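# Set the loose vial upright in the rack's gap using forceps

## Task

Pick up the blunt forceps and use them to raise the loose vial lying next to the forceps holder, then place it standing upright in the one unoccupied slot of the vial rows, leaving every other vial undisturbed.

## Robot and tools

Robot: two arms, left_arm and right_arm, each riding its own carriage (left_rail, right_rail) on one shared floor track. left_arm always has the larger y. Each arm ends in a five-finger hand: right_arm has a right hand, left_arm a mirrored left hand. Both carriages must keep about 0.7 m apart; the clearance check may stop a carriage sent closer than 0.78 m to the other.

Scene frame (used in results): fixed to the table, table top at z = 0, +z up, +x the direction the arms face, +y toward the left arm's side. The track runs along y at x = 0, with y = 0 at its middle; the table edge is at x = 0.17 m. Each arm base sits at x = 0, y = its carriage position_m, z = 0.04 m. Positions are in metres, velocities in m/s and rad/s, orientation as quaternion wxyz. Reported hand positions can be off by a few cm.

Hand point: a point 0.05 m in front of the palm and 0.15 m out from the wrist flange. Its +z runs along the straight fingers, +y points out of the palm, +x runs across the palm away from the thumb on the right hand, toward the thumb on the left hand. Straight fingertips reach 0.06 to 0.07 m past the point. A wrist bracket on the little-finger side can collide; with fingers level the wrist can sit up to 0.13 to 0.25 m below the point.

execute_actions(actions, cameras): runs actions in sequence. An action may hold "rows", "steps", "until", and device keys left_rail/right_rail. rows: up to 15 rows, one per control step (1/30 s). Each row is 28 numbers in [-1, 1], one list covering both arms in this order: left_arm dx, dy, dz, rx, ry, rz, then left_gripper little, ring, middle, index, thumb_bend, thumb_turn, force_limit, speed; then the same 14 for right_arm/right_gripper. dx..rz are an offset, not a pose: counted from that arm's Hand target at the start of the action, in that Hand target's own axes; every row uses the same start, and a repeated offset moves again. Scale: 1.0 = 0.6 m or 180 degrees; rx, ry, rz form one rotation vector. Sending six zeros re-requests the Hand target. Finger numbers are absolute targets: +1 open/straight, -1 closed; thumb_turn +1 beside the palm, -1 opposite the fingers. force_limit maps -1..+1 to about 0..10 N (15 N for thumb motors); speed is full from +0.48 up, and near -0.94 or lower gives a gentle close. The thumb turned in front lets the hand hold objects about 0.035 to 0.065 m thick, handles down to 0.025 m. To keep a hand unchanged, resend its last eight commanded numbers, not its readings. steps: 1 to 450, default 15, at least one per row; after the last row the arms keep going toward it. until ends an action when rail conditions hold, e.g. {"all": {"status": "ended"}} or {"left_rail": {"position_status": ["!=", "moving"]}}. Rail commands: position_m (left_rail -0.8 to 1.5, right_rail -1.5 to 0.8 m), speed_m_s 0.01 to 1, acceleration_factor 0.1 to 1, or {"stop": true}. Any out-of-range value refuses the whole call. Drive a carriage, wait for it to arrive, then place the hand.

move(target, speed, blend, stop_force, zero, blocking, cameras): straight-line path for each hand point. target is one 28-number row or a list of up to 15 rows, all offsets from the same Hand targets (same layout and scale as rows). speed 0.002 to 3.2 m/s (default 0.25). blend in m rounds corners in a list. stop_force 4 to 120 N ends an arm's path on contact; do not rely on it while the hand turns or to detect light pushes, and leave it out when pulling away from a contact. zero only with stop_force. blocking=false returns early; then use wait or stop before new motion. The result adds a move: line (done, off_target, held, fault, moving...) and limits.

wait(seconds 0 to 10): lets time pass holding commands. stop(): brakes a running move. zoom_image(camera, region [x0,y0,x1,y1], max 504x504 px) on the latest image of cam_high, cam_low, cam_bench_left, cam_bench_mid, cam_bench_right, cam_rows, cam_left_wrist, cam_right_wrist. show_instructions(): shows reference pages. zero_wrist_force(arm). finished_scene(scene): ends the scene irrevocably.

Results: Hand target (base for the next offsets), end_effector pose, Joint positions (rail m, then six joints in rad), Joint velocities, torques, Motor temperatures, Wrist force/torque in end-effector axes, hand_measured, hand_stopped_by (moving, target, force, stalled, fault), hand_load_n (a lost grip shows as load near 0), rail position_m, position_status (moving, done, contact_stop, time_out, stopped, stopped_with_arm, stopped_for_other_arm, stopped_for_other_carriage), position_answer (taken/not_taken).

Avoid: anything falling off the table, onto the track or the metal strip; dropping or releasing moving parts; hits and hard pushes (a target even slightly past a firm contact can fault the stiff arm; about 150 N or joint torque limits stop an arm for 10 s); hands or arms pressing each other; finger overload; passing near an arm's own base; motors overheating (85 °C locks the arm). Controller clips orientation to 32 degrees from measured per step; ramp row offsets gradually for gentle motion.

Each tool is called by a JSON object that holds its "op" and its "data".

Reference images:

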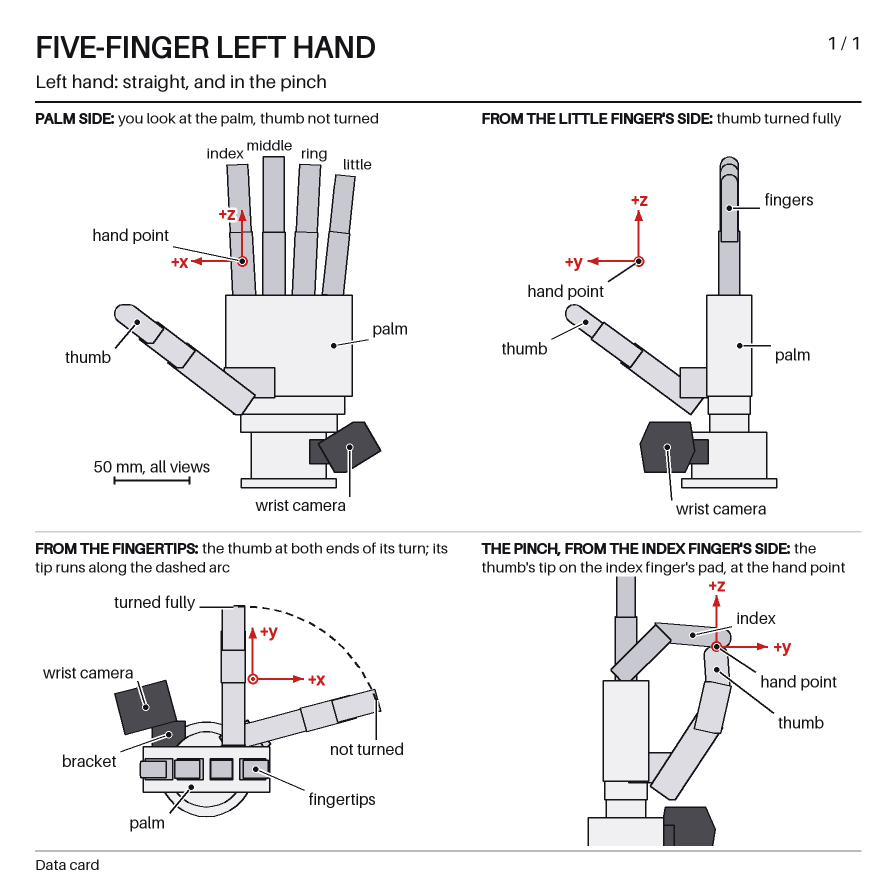

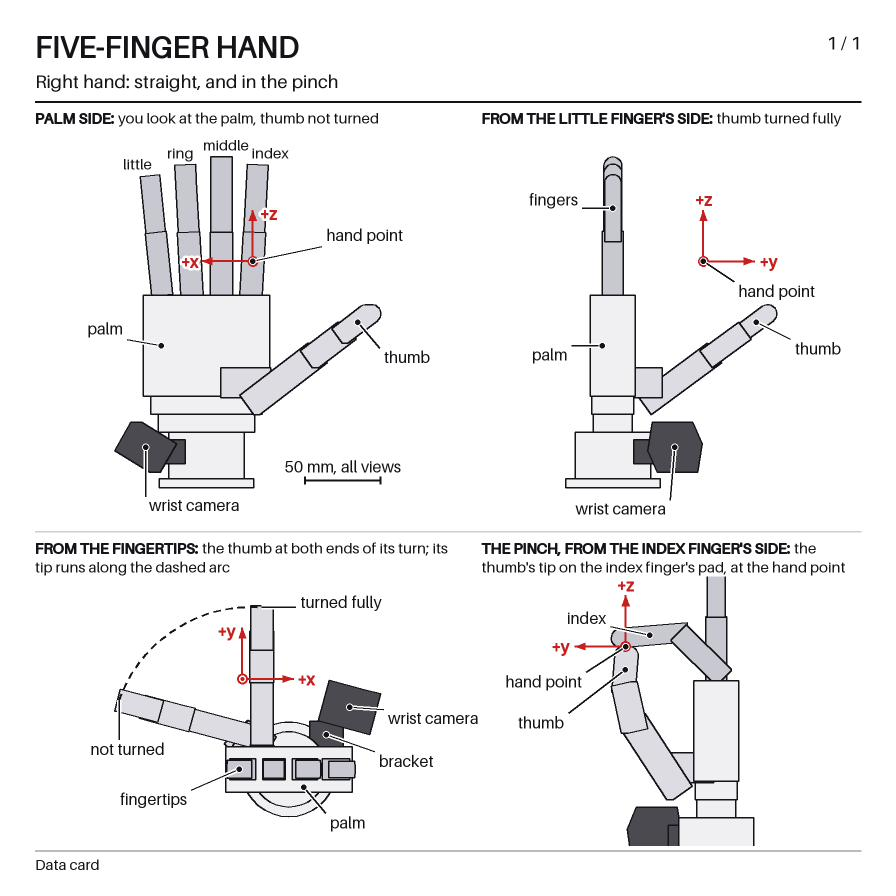

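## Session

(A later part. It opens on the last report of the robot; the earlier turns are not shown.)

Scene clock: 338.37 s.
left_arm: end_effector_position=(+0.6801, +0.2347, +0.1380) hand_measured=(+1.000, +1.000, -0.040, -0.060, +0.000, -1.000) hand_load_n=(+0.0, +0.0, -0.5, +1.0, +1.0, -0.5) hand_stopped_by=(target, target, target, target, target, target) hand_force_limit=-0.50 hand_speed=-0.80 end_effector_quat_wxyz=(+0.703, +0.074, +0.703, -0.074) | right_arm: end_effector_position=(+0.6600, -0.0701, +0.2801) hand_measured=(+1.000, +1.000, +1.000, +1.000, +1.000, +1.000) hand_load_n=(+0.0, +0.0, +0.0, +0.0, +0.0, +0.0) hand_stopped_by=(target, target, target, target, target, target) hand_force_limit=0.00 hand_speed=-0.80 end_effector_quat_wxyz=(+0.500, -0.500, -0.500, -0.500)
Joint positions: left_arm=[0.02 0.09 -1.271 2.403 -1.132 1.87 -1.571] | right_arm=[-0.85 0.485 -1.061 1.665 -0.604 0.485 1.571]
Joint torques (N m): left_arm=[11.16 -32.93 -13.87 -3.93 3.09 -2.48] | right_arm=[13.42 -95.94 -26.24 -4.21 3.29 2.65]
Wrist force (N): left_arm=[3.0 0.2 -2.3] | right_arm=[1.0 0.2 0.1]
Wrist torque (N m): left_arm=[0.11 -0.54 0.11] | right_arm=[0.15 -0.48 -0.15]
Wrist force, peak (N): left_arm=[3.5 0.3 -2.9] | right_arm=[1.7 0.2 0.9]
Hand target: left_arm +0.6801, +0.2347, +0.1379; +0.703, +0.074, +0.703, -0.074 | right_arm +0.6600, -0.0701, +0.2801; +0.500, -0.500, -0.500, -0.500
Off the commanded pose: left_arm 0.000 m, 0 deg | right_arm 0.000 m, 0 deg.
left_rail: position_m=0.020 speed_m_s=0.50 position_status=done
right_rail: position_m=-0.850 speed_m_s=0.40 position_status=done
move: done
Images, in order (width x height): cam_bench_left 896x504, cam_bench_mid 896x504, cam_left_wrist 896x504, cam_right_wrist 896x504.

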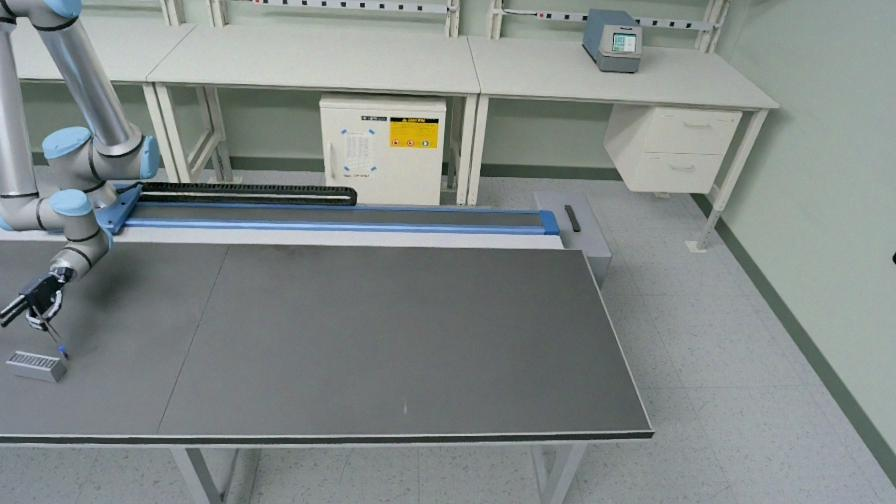

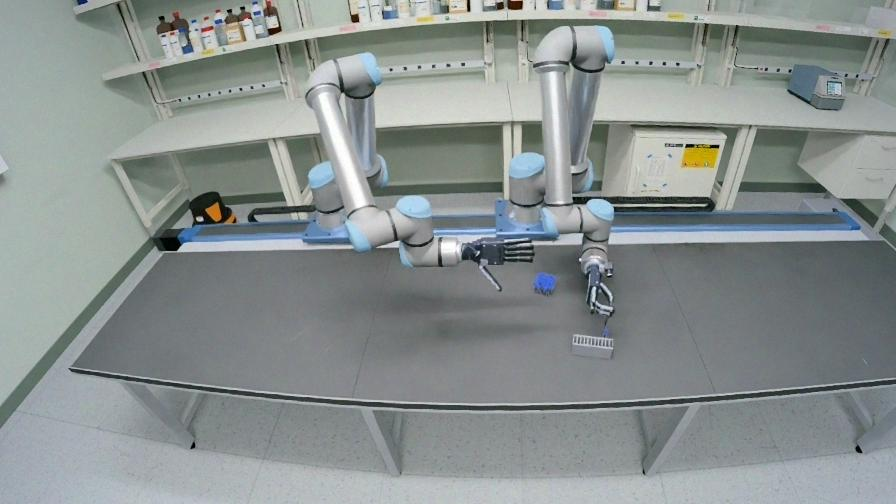

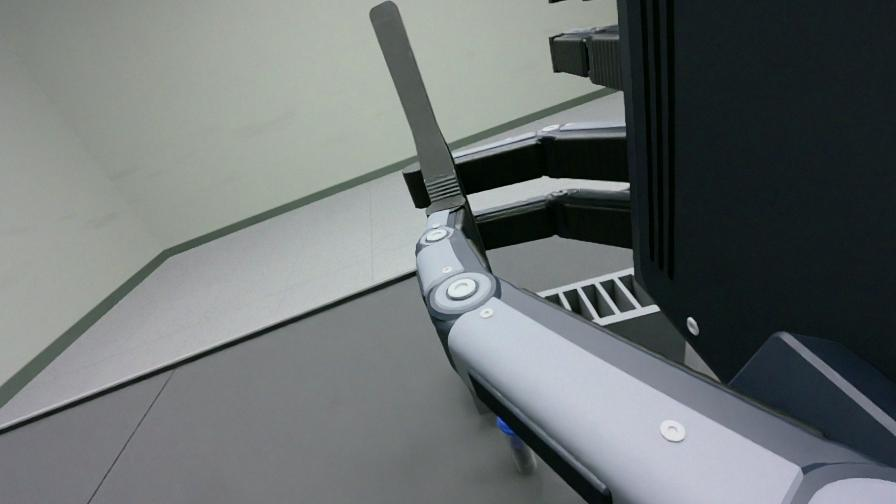

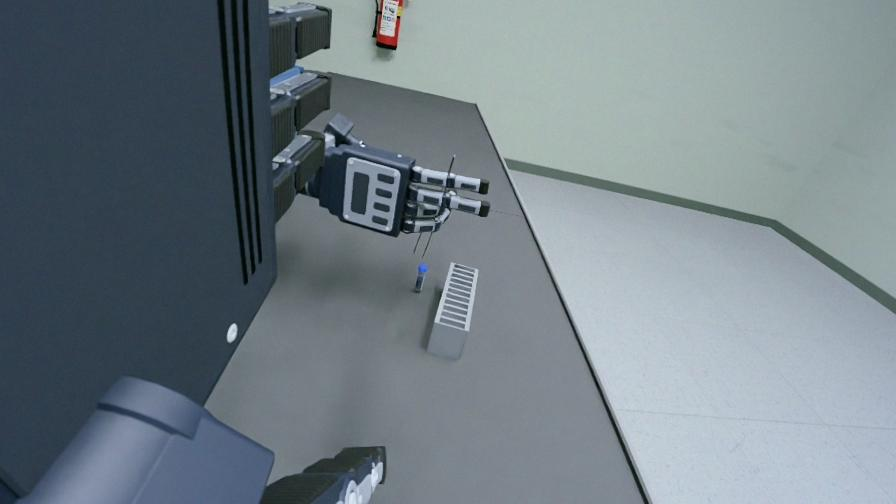

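{"op": "zoom_image", "data": {"camera": "cam_left_wrist", "region": [460, 390, 560, 490]}}

{"op": "move", "data": {"target": [0.012,0.006,0.014,0,0,0,1,1,-0.045,-0.055,0,-1,-0.5,-0.8,0,0,0,0,0,0,1,1,1,1,1,1,0,-0.8], "speed": 0.05, "cameras": ["cam_right_wrist","cam_left_wrist","cam_rows","cam_low"]}}

{"op": "zoom_image", "data": {"camera": "cam_right_wrist", "region": [390, 220, 480, 310]}}

{"op": "zoom_image", "data": {"camera": "cam_left_wrist", "region": [460, 390, 560, 490]}}

Scaled by 5.040.

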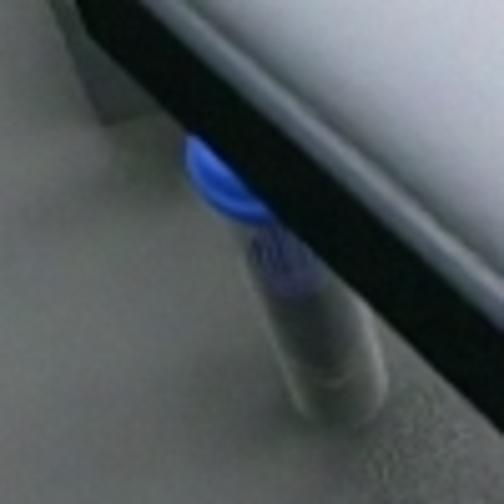

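Scene clock: 359.53 s.
left_arm: end_effector_position=(+0.6890, +0.2365, +0.1308) hand_measured=(+1.000, +1.000, -0.044, -0.054, +0.000, -1.000) hand_load_n=(+0.0, +0.0, +0.5, +0.5, +1.0, +0.0) hand_stopped_by=(target, target, target, target, target, target) hand_force_limit=-0.50 hand_speed=-0.80 end_effector_quat_wxyz=(+0.703, +0.074, +0.703, -0.074) | right_arm: end_effector_position=(+0.6600, -0.0701, +0.2801) hand_measured=(+1.000, +1.000, +1.000, +1.000, +1.000, +1.000) hand_load_n=(+0.0, +0.0, +0.0, +0.0, +0.5, +0.0) hand_stopped_by=(target, target, target, target, target, target) hand_force_limit=0.00 hand_speed=-0.80 end_effector_quat_wxyz=(+0.500, -0.500, -0.500, -0.500)
Joint positions: left_arm=[0.02 0.092 -1.246 2.388 -1.142 1.872 -1.571] | right_arm=[-0.85 0.485 -1.061 1.665 -0.604 0.485 1.571]
Joint torques (N m): left_arm=[9.7 -34.55 -27.49 -4.16 3.12 -2.17] | right_arm=[15.48 -95.89 -26.35 -4.04 3 2.33]
Wrist force (N): left_arm=[2.9 0.6 -1.9] | right_arm=[1.4 0.2 0.4]
Wrist torque (N m): left_arm=[0.15 -0.51 0.10] | right_arm=[0.12 -0.57 -0.12]
Wrist force, peak (N): left_arm=[3.4 0.2 -2.1] | right_arm=[1.9 0.0 0.6]
Hand target: left_arm +0.6891, +0.2365, +0.1307; +0.703, +0.074, +0.703, -0.074 | right_arm +0.6600, -0.0701, +0.2801; +0.500, -0.500, -0.500, -0.500
Off the commanded pose: left_arm 0.000 m, 0 deg | right_arm 0.000 m, 0 deg.
left_rail: position_m=0.020 speed_m_s=0.50 position_status=done
right_rail: position_m=-0.850 speed_m_s=0.40 position_status=done
move: done
Images, in order (width x height): cam_low 896x504, cam_rows 896x504, cam_left_wrist 896x504, cam_right_wrist 896x504.

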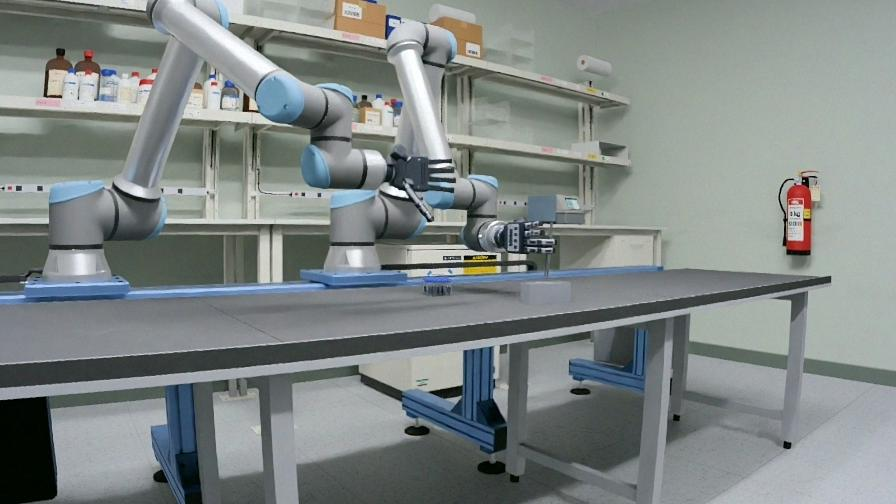

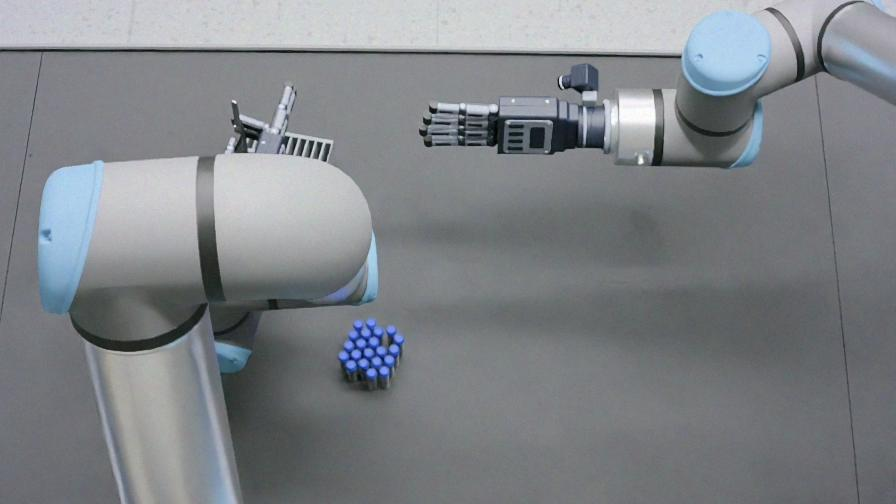

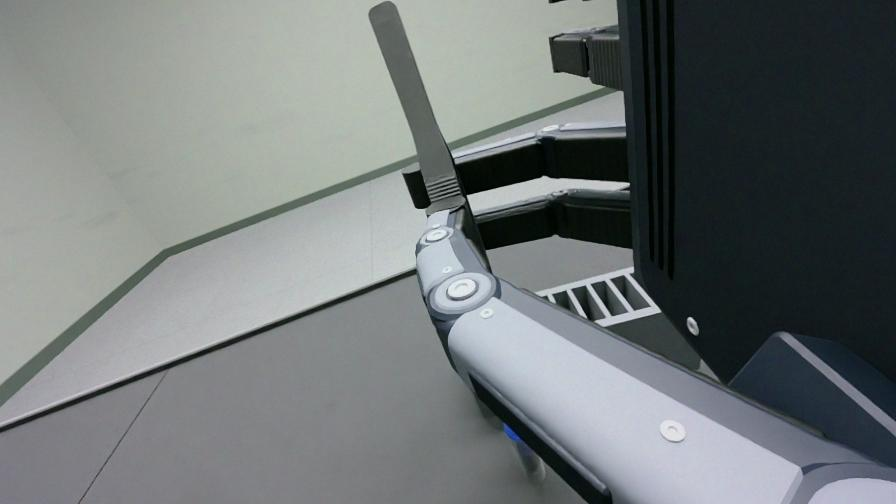

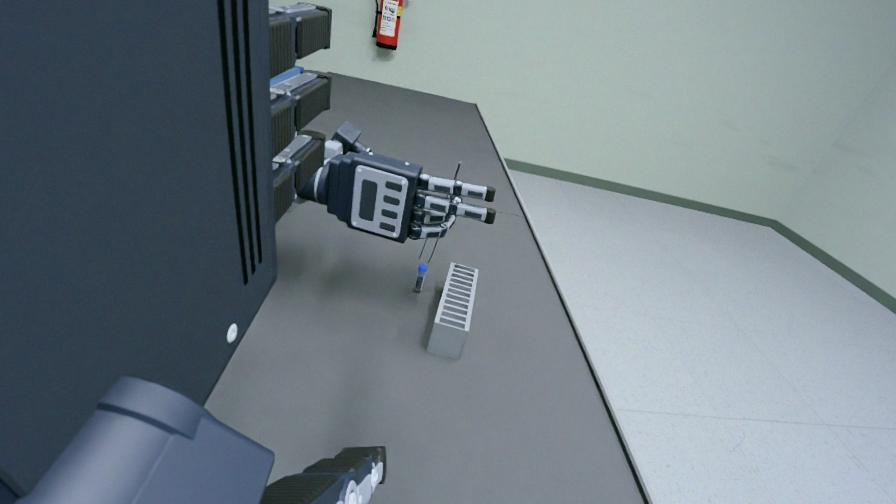

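Scaled by 5.600.

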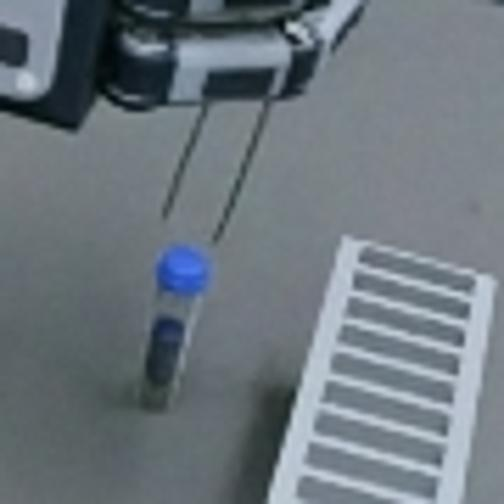

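Scaled by 5.040.

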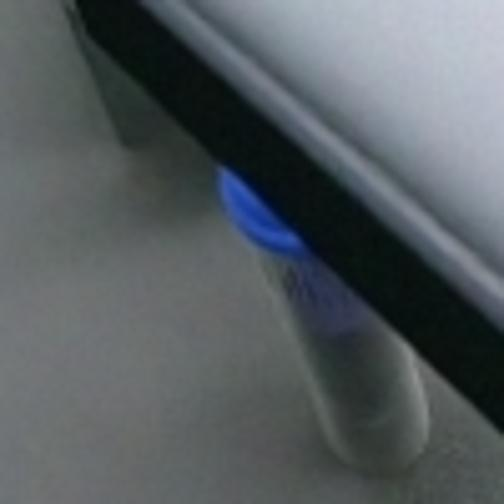

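{"op": "wait", "data": {"seconds": 0.1, "cameras": ["cam_bench_mid","cam_bench_left","cam_left_wrist","cam_low"]}}

{"op": "zoom_image", "data": {"camera": "cam_bench_mid", "region": [570, 280, 640, 365]}}

{"op": "zoom_image", "data": {"camera": "cam_bench_left", "region": [0, 290, 100, 390]}}

{"op": "zoom_image", "data": {"camera": "cam_low", "region": [500, 220, 590, 310]}}

Scene clock: 366.20 s.
left_arm: end_effector_position=(+0.6891, +0.2365, +0.1307) hand_measured=(+1.000, +1.000, -0.044, -0.054, +0.000, -1.000) hand_load_n=(+0.0, +0.0, +0.5, +0.5, +0.5, +0.0) hand_stopped_by=(target, target, target, target, target, target) hand_force_limit=-0.50 hand_speed=-0.80 end_effector_quat_wxyz=(+0.703, +0.074, +0.703, -0.074) | right_arm: end_effector_position=(+0.6600, -0.0701, +0.2801) hand_measured=(+1.000, +1.000, +1.000, +1.000, +1.000, +1.000) hand_load_n=(+0.0, +0.0, +0.5, +0.0, +0.0, +0.0) hand_stopped_by=(target, target, target, target, target, target) hand_force_limit=0.00 hand_speed=-0.80 end_effector_quat_wxyz=(+0.500, -0.500, -0.500, -0.500)
Joint positions: left_arm=[0.02 0.092 -1.246 2.388 -1.142 1.872 -1.571] | right_arm=[-0.85 0.485 -1.061 1.665 -0.604 0.485 1.571]
Joint torques (N m): left_arm=[11.87 -36.8 -28.52 -4.03 2.9 -2.56] | right_arm=[13.66 -96.01 -26.29 -3.91 2.69 2.09]
Wrist force (N): left_arm=[3.0 0.2 -2.1] | right_arm=[1.4 0.2 0.4]
Wrist torque (N m): left_arm=[0.10 -0.53 0.11] | right_arm=[0.14 -0.56 -0.12]
Wrist force, peak (N): left_arm=[3.2 0.6 -2.2] | right_arm=[2.0 0.2 0.1]
Hand target: left_arm +0.6891, +0.2365, +0.1307; +0.703, +0.074, +0.703, -0.074 | right_arm +0.6600, -0.0701, +0.2801; +0.500, -0.500, -0.500, -0.500
Off the commanded pose: left_arm 0.000 m, 0 deg | right_arm 0.000 m, 0 deg.
left_rail: position_m=0.020 speed_m_s=0.50 position_status=done
right_rail: position_m=-0.850 speed_m_s=0.40 position_status=done
wait: 0.10 s; at rest from the start
Images, in order (width x height): cam_low 896x504, cam_bench_left 896x504, cam_bench_mid 896x504, cam_left_wrist 896x504.

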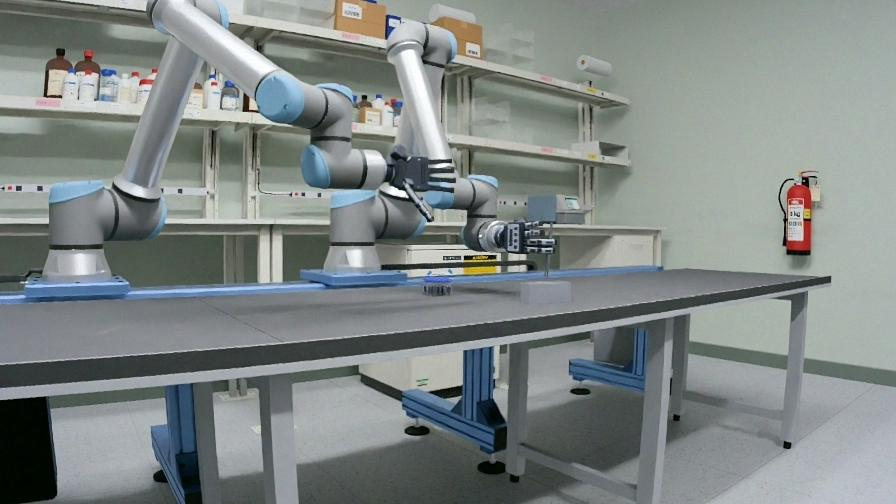

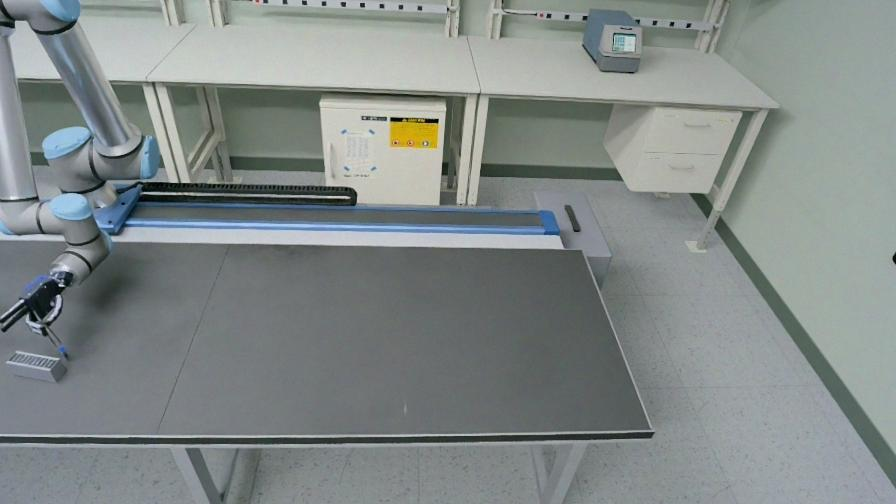

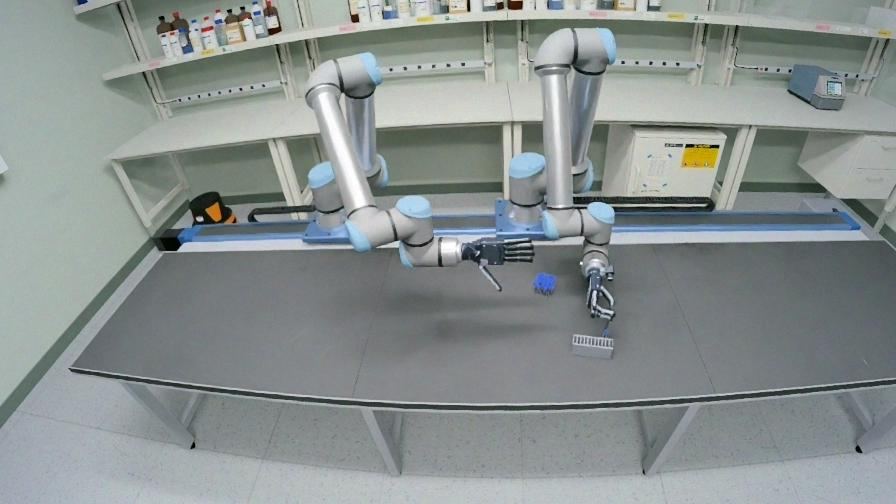

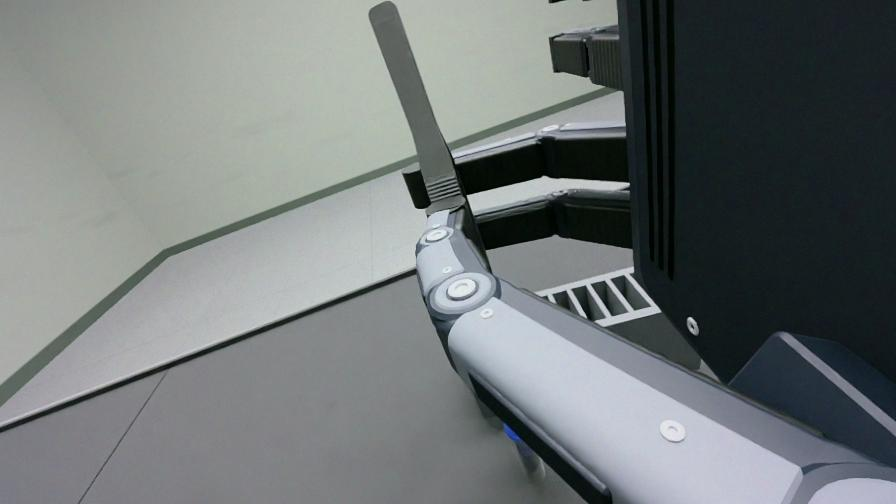

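Scaled by 5.929.

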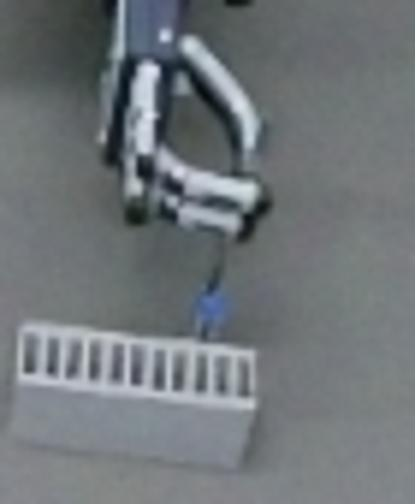

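Scaled by 5.040.

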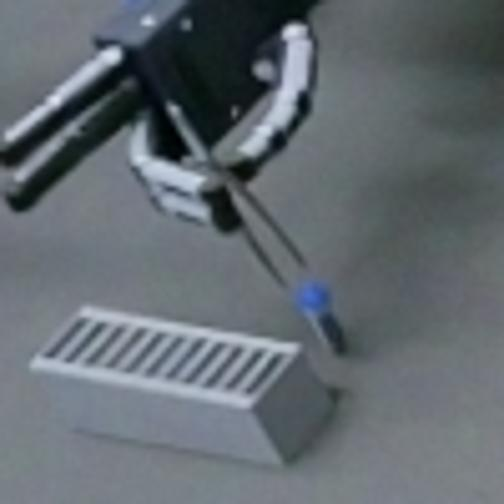

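Scaled by 5.600.

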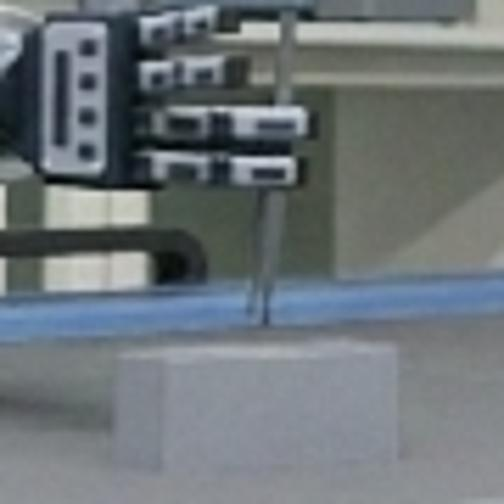

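{"op": "zoom_image", "data": {"camera": "cam_left_wrist", "region": [400, 340, 600, 500]}}

Scaled by 2.520.

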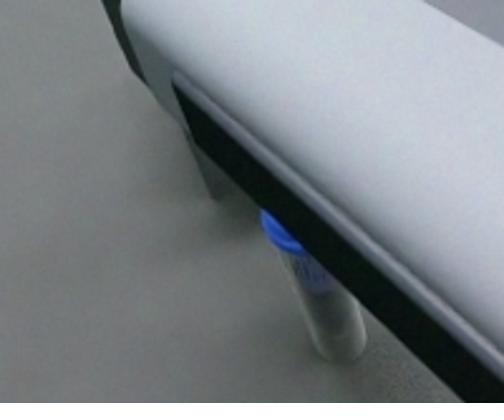

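{"op": "zoom_image", "data": {"camera": "cam_bench_mid", "region": [592, 305, 622, 345]}}

{"op": "zoom_image", "data": {"camera": "cam_bench_left", "region": [40, 315, 80, 365]}}

Scaled by 12.600.

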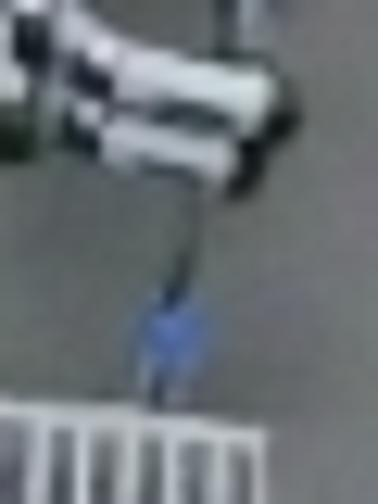

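Scaled by 10.080.

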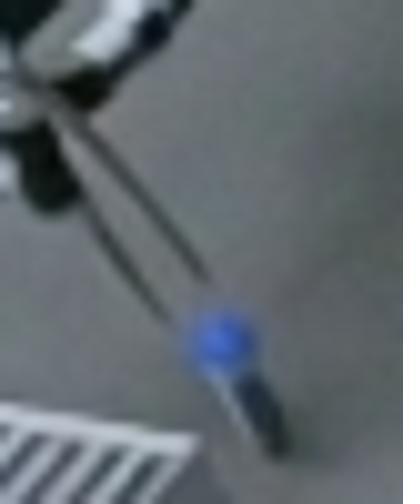

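{"op": "move", "data": {"target": [0,0.002,-0.0117,0,-0.028,0,1,1,-0.045,-0.055,0,-1,-0.5,-0.8,0,0,0,0,0,0,1,1,1,1,1,1,0,-0.8], "speed": 0.05, "cameras": ["cam_right_wrist","cam_left_wrist","cam_bench_mid","cam_bench_left"]}}

{"op": "zoom_image", "data": {"camera": "cam_right_wrist", "region": [400, 150, 480, 230]}}

{"op": "zoom_image", "data": {"camera": "cam_right_wrist", "region": [395, 235, 445, 295]}}

{"op": "zoom_image", "data": {"camera": "cam_bench_mid", "region": [592, 305, 622, 345]}}

{"op": "zoom_image", "data": {"camera": "cam_bench_left", "region": [40, 315, 80, 365]}}

Scene clock: 389.43 s.
left_arm: end_effector_position=(+0.6825, +0.2391, +0.1307) hand_measured=(+1.000, +1.000, -0.044, -0.054, +0.000, -1.000) hand_load_n=(+0.0, +0.0, +0.0, +0.5, +1.0, +0.0) hand_stopped_by=(target, target, target, target, target, target) hand_force_limit=-0.50 hand_speed=-0.80 end_effector_quat_wxyz=(+0.733, +0.071, +0.672, -0.077) | right_arm: end_effector_position=(+0.6600, -0.0701, +0.2801) hand_measured=(+1.000, +1.000, +1.000, +1.000, +1.000, +1.000) hand_load_n=(+0.0, +0.0, +0.0, +0.0, +0.0, +0.0) hand_stopped_by=(target, target, target, target, target, target) hand_force_limit=0.00 hand_speed=-0.80 end_effector_quat_wxyz=(+0.500, -0.500, -0.500, -0.500)
Joint positions: left_arm=[0.02 0.101 -1.208 2.425 -1.309 1.88 -1.599] | right_arm=[-0.85 0.485 -1.061 1.665 -0.604 0.485 1.571]
Joint torques (N m): left_arm=[11.56 -36.02 -9.34 -4.53 3.04 -2.37] | right_arm=[13.29 -94.85 -25.58 -3.73 3.01 2.31]
Wrist force (N): left_arm=[2.9 0.6 -2.3] | right_arm=[1.2 0.3 0.2]
Wrist torque (N m): left_arm=[0.17 -0.50 0.27] | right_arm=[0.16 -0.53 -0.14]
Wrist force, peak (N): left_arm=[3.4 0.7 -2.4] | right_arm=[1.8 0.4 0.6]
Hand target: left_arm +0.6824, +0.2391, +0.1307; +0.733, +0.071, +0.672, -0.077 | right_arm +0.6600, -0.0701, +0.2801; +0.500, -0.500, -0.500, -0.500
Off the commanded pose: left_arm 0.000 m, 0 deg | right_arm 0.000 m, 0 deg.
left_rail: position_m=0.020 speed_m_s=0.50 position_status=done
right_rail: position_m=-0.850 speed_m_s=0.40 position_status=done
move: done
Images, in order (width x height): cam_bench_left 896x504, cam_bench_mid 896x504, cam_left_wrist 896x504, cam_right_wrist 896x504.

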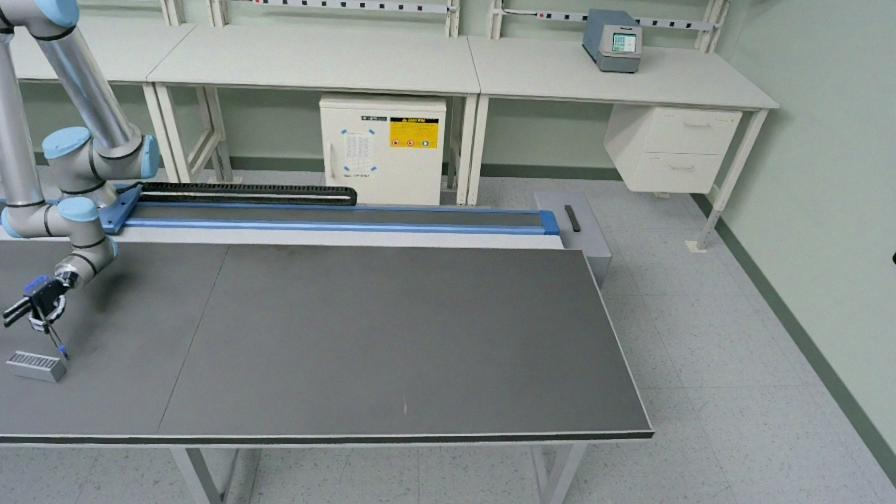

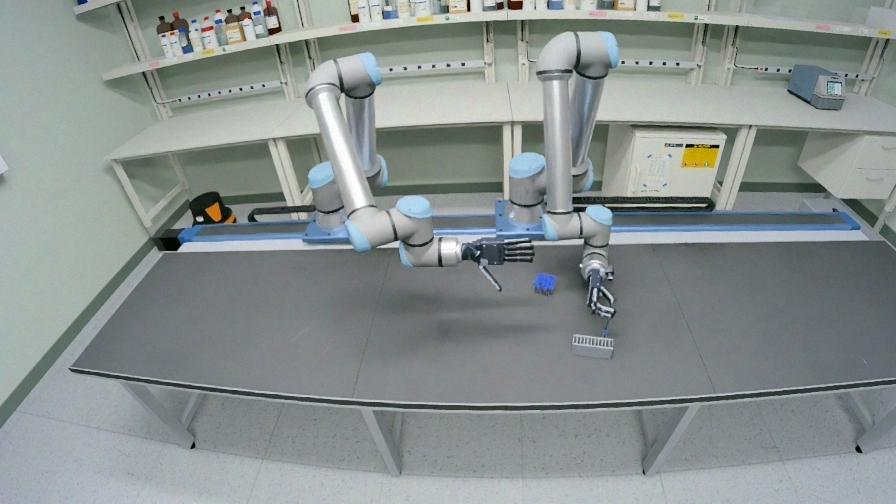

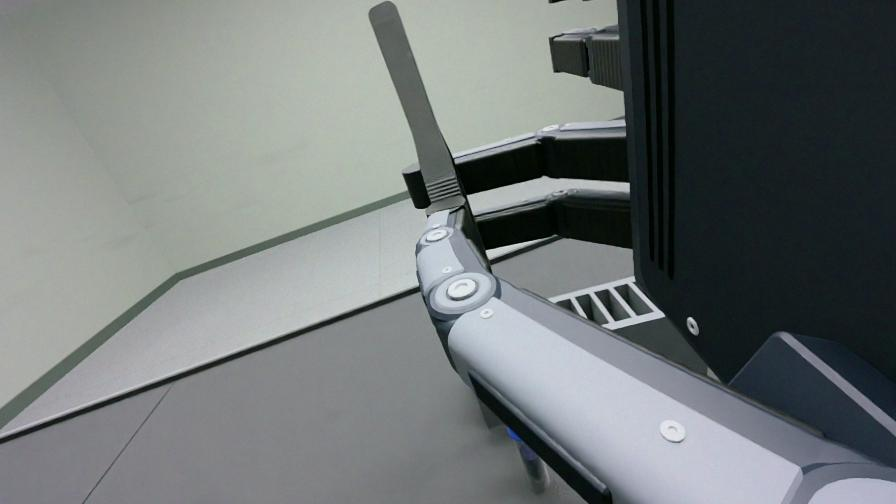

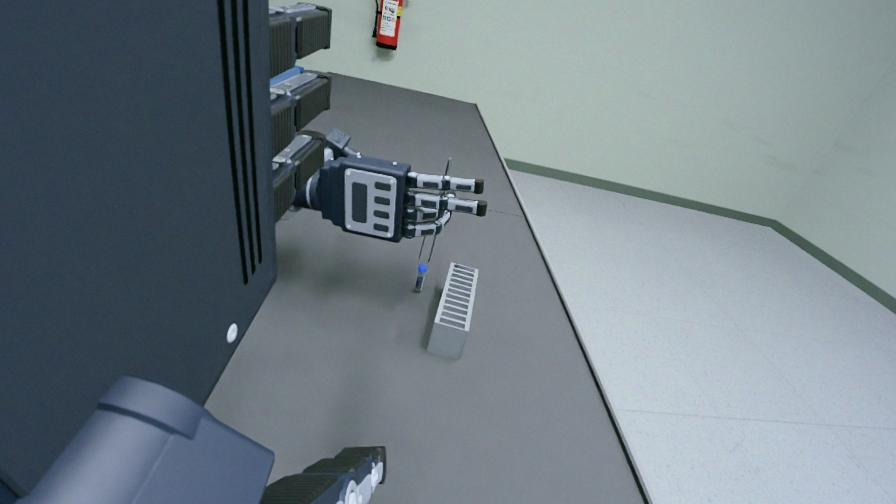

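Scaled by 6.300.

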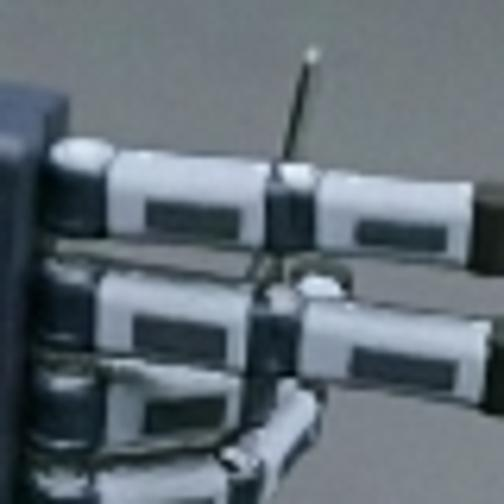

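Scaled by 8.400.

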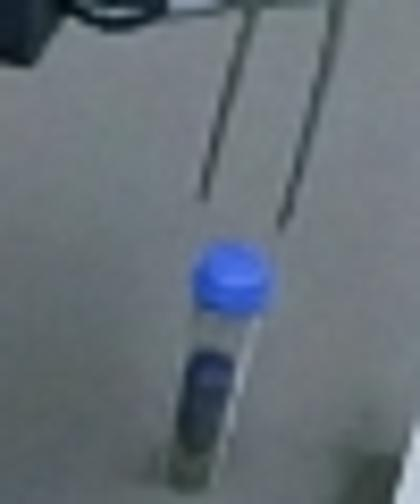

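Scaled by 12.600.

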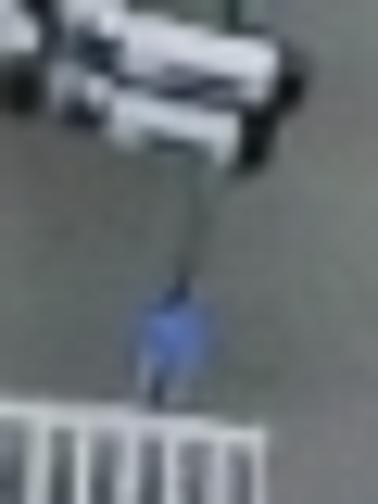

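Scaled by 10.080.

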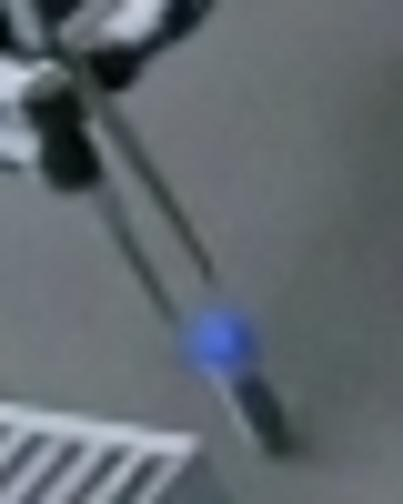

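{"op": "move", "data": {"target": [0,0,0.001,0,0,0,1,1,-0.037,-0.047,0,-1,-0.5,-0.9,0,0,0,0,0,0,1,1,1,1,1,1,0,-0.8], "speed": 0.05, "cameras": ["cam_right_wrist"]}}

{"op": "zoom_image", "data": {"camera": "cam_right_wrist", "region": [395, 235, 445, 295]}}

Scene clock: 399.23 s.
left_arm: end_effector_position=(+0.6830, +0.2390, +0.1308) hand_measured=(+1.000, +1.000, -0.036, -0.046, +0.000, -1.000) hand_load_n=(+0.0, +0.0, +0.0, +0.5, +0.5, +0.0) hand_stopped_by=(target, target, target, target, target, target) hand_force_limit=-0.50 hand_speed=-0.90 end_effector_quat_wxyz=(+0.733, +0.071, +0.672, -0.077) | right_arm: end_effector_position=(+0.6600, -0.0701, +0.2801) hand_measured=(+1.000, +1.000, +1.000, +1.000, +1.000, +1.000) hand_load_n=(+0.0, +0.0, -0.5, +0.0, +0.0, +0.0) hand_stopped_by=(target, target, target, target, target, target) hand_force_limit=0.00 hand_speed=-0.80 end_effector_quat_wxyz=(+0.500, -0.500, -0.500, -0.500)
Joint positions: left_arm=[0.02 0.1 -1.207 2.424 -1.309 1.879 -1.599] | right_arm=[-0.85 0.485 -1.061 1.665 -0.604 0.485 1.571]
Joint torques (N m): left_arm=[-7.67 -35.7 -26.79 -0.23 -2.73 -0.72] | right_arm=[10.8 -97.3 -24.99 -4.1 3.27 2.12]
Wrist force (N): left_arm=[3.0 0.5 -2.4] | right_arm=[1.4 0.2 0.8]
Wrist torque (N m): left_arm=[0.16 -0.52 0.28] | right_arm=[0.10 -0.56 -0.13]
Wrist force, peak (N): left_arm=[3.6 0.7 -2.4] | right_arm=[1.8 -0.2 0.8]
Hand target: left_arm +0.6830, +0.2390, +0.1308; +0.733, +0.071, +0.672, -0.077 | right_arm +0.6600, -0.0701, +0.2801; +0.500, -0.500, -0.500, -0.500
Off the commanded pose: left_arm 0.000 m, 0 deg | right_arm 0.000 m, 0 deg.
left_rail: position_m=0.020 speed_m_s=0.50 position_status=done
right_rail: position_m=-0.850 speed_m_s=0.40 position_status=done
move: done
Images, in order (width x height): cam_right_wrist 896x504.

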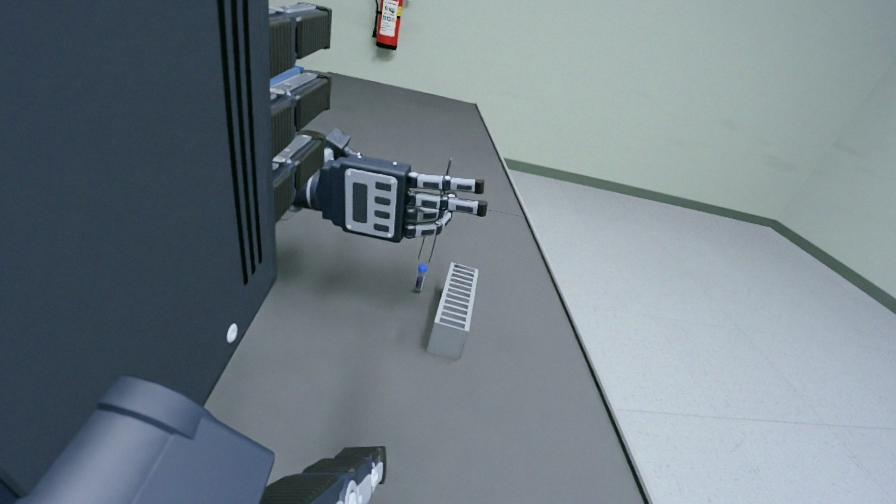

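Scaled by 8.400.

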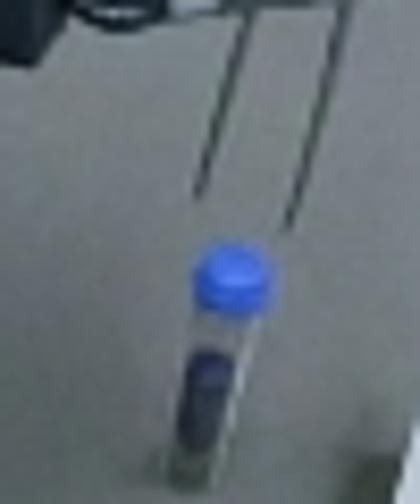

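{"op": "move", "data": {"target": [0.0133,0,-0.0007,0,0,0,1,1,-0.037,-0.047,0,-1,-0.5,-0.9,0,0,0,0,0,0,1,1,1,1,1,1,0,-0.8], "speed": 0.03, "stop_force": 4, "cameras": ["cam_right_wrist","cam_bench_mid","cam_bench_left"]}}

{"op": "zoom_image", "data": {"camera": "cam_right_wrist", "region": [395, 235, 445, 295]}}

{"op": "zoom_image", "data": {"camera": "cam_bench_mid", "region": [592, 305, 622, 345]}}

{"op": "zoom_image", "data": {"camera": "cam_bench_left", "region": [40, 315, 80, 365]}}

Scene clock: 409.60 s.
left_arm: end_effector_position=(+0.6833, +0.2389, +0.1228) hand_measured=(+1.000, +1.000, -0.036, -0.046, +0.000, -1.000) hand_load_n=(+0.0, +0.0, +0.0, +0.5, +0.5, +0.0) hand_stopped_by=(target, target, target, target, target, target) hand_force_limit=-0.50 hand_speed=-0.90 end_effector_quat_wxyz=(+0.733, +0.071, +0.672, -0.077) | right_arm: end_effector_position=(+0.6600, -0.0701, +0.2801) hand_measured=(+1.000, +1.000, +1.000, +1.000, +1.000, +1.000) hand_load_n=(+0.0, +0.0, +0.0, +0.0, +0.0, +0.0) hand_stopped_by=(target, target, target, target, target, target) hand_force_limit=0.00 hand_speed=-0.80 end_effector_quat_wxyz=(+0.500, -0.500, -0.500, -0.500)
Joint positions: left_arm=[0.02 0.1 -1.189 2.425 -1.328 1.879 -1.599] | right_arm=[-0.85 0.485 -1.061 1.665 -0.604 0.485 1.571]
Joint torques (N m): left_arm=[-8.07 -36.79 -9.11 -4.28 -2.77 0.54] | right_arm=[13.22 -95.72 -26.65 -4.42 2.71 2.53]
Wrist force (N): left_arm=[3.2 0.6 -2.2] | right_arm=[1.3 -0.1 0.3]
Wrist torque (N m): left_arm=[0.16 -0.55 0.28] | right_arm=[0.09 -0.54 -0.13]
Wrist force, peak (N): left_arm=[3.4 0.5 -2.6] | right_arm=[1.8 0.1 0.8]
Hand target: left_arm +0.6833, +0.2389, +0.1228; +0.733, +0.071, +0.672, -0.077 | right_arm +0.6600, -0.0701, +0.2801; +0.500, -0.500, -0.500, -0.500
Off the commanded pose: left_arm 0.000 m, 0 deg | right_arm 0.000 m, 0 deg.
left_rail: position_m=0.020 speed_m_s=0.50 position_status=done
right_rail: position_m=-0.850 speed_m_s=0.40 position_status=done
move: done
Images, in order (width x height): cam_bench_left 896x504, cam_bench_mid 896x504, cam_right_wrist 896x504.

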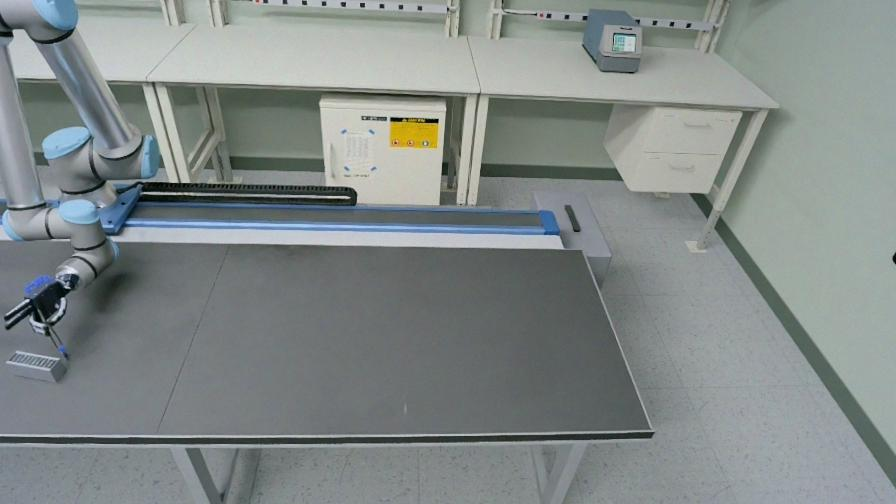

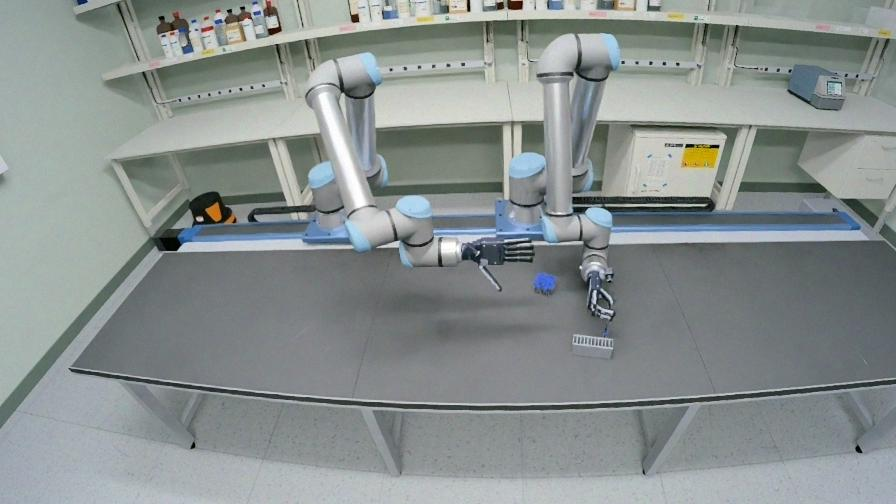

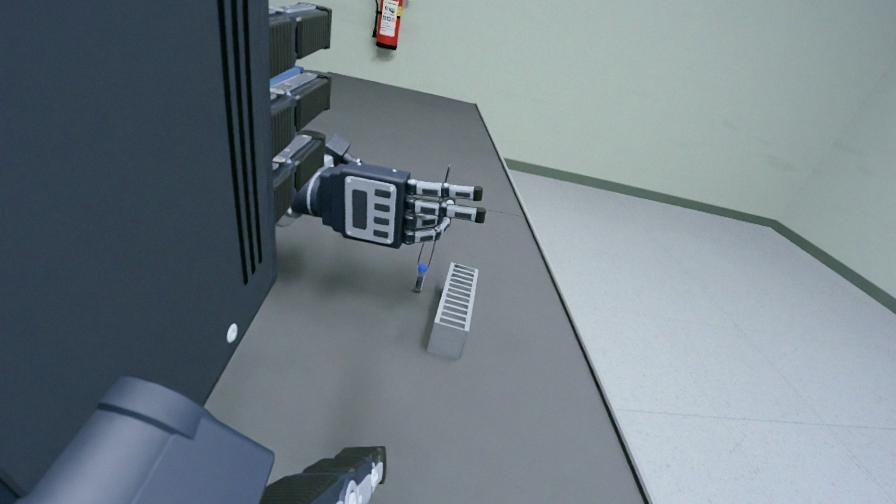

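Scaled by 8.400.

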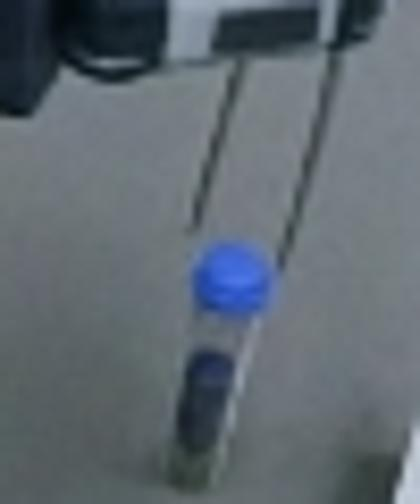

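Scaled by 12.600.

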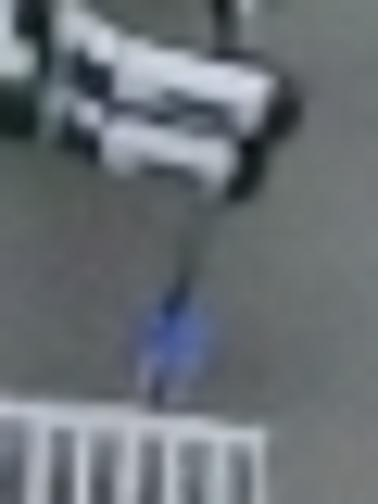

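Scaled by 10.080.

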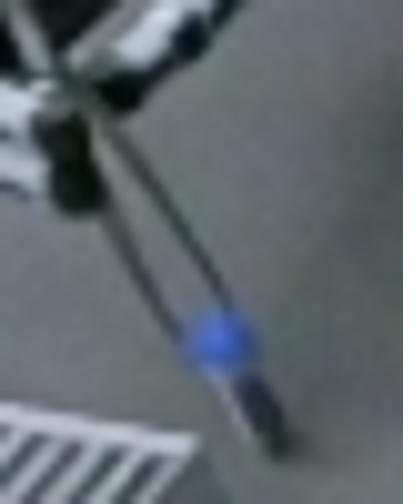

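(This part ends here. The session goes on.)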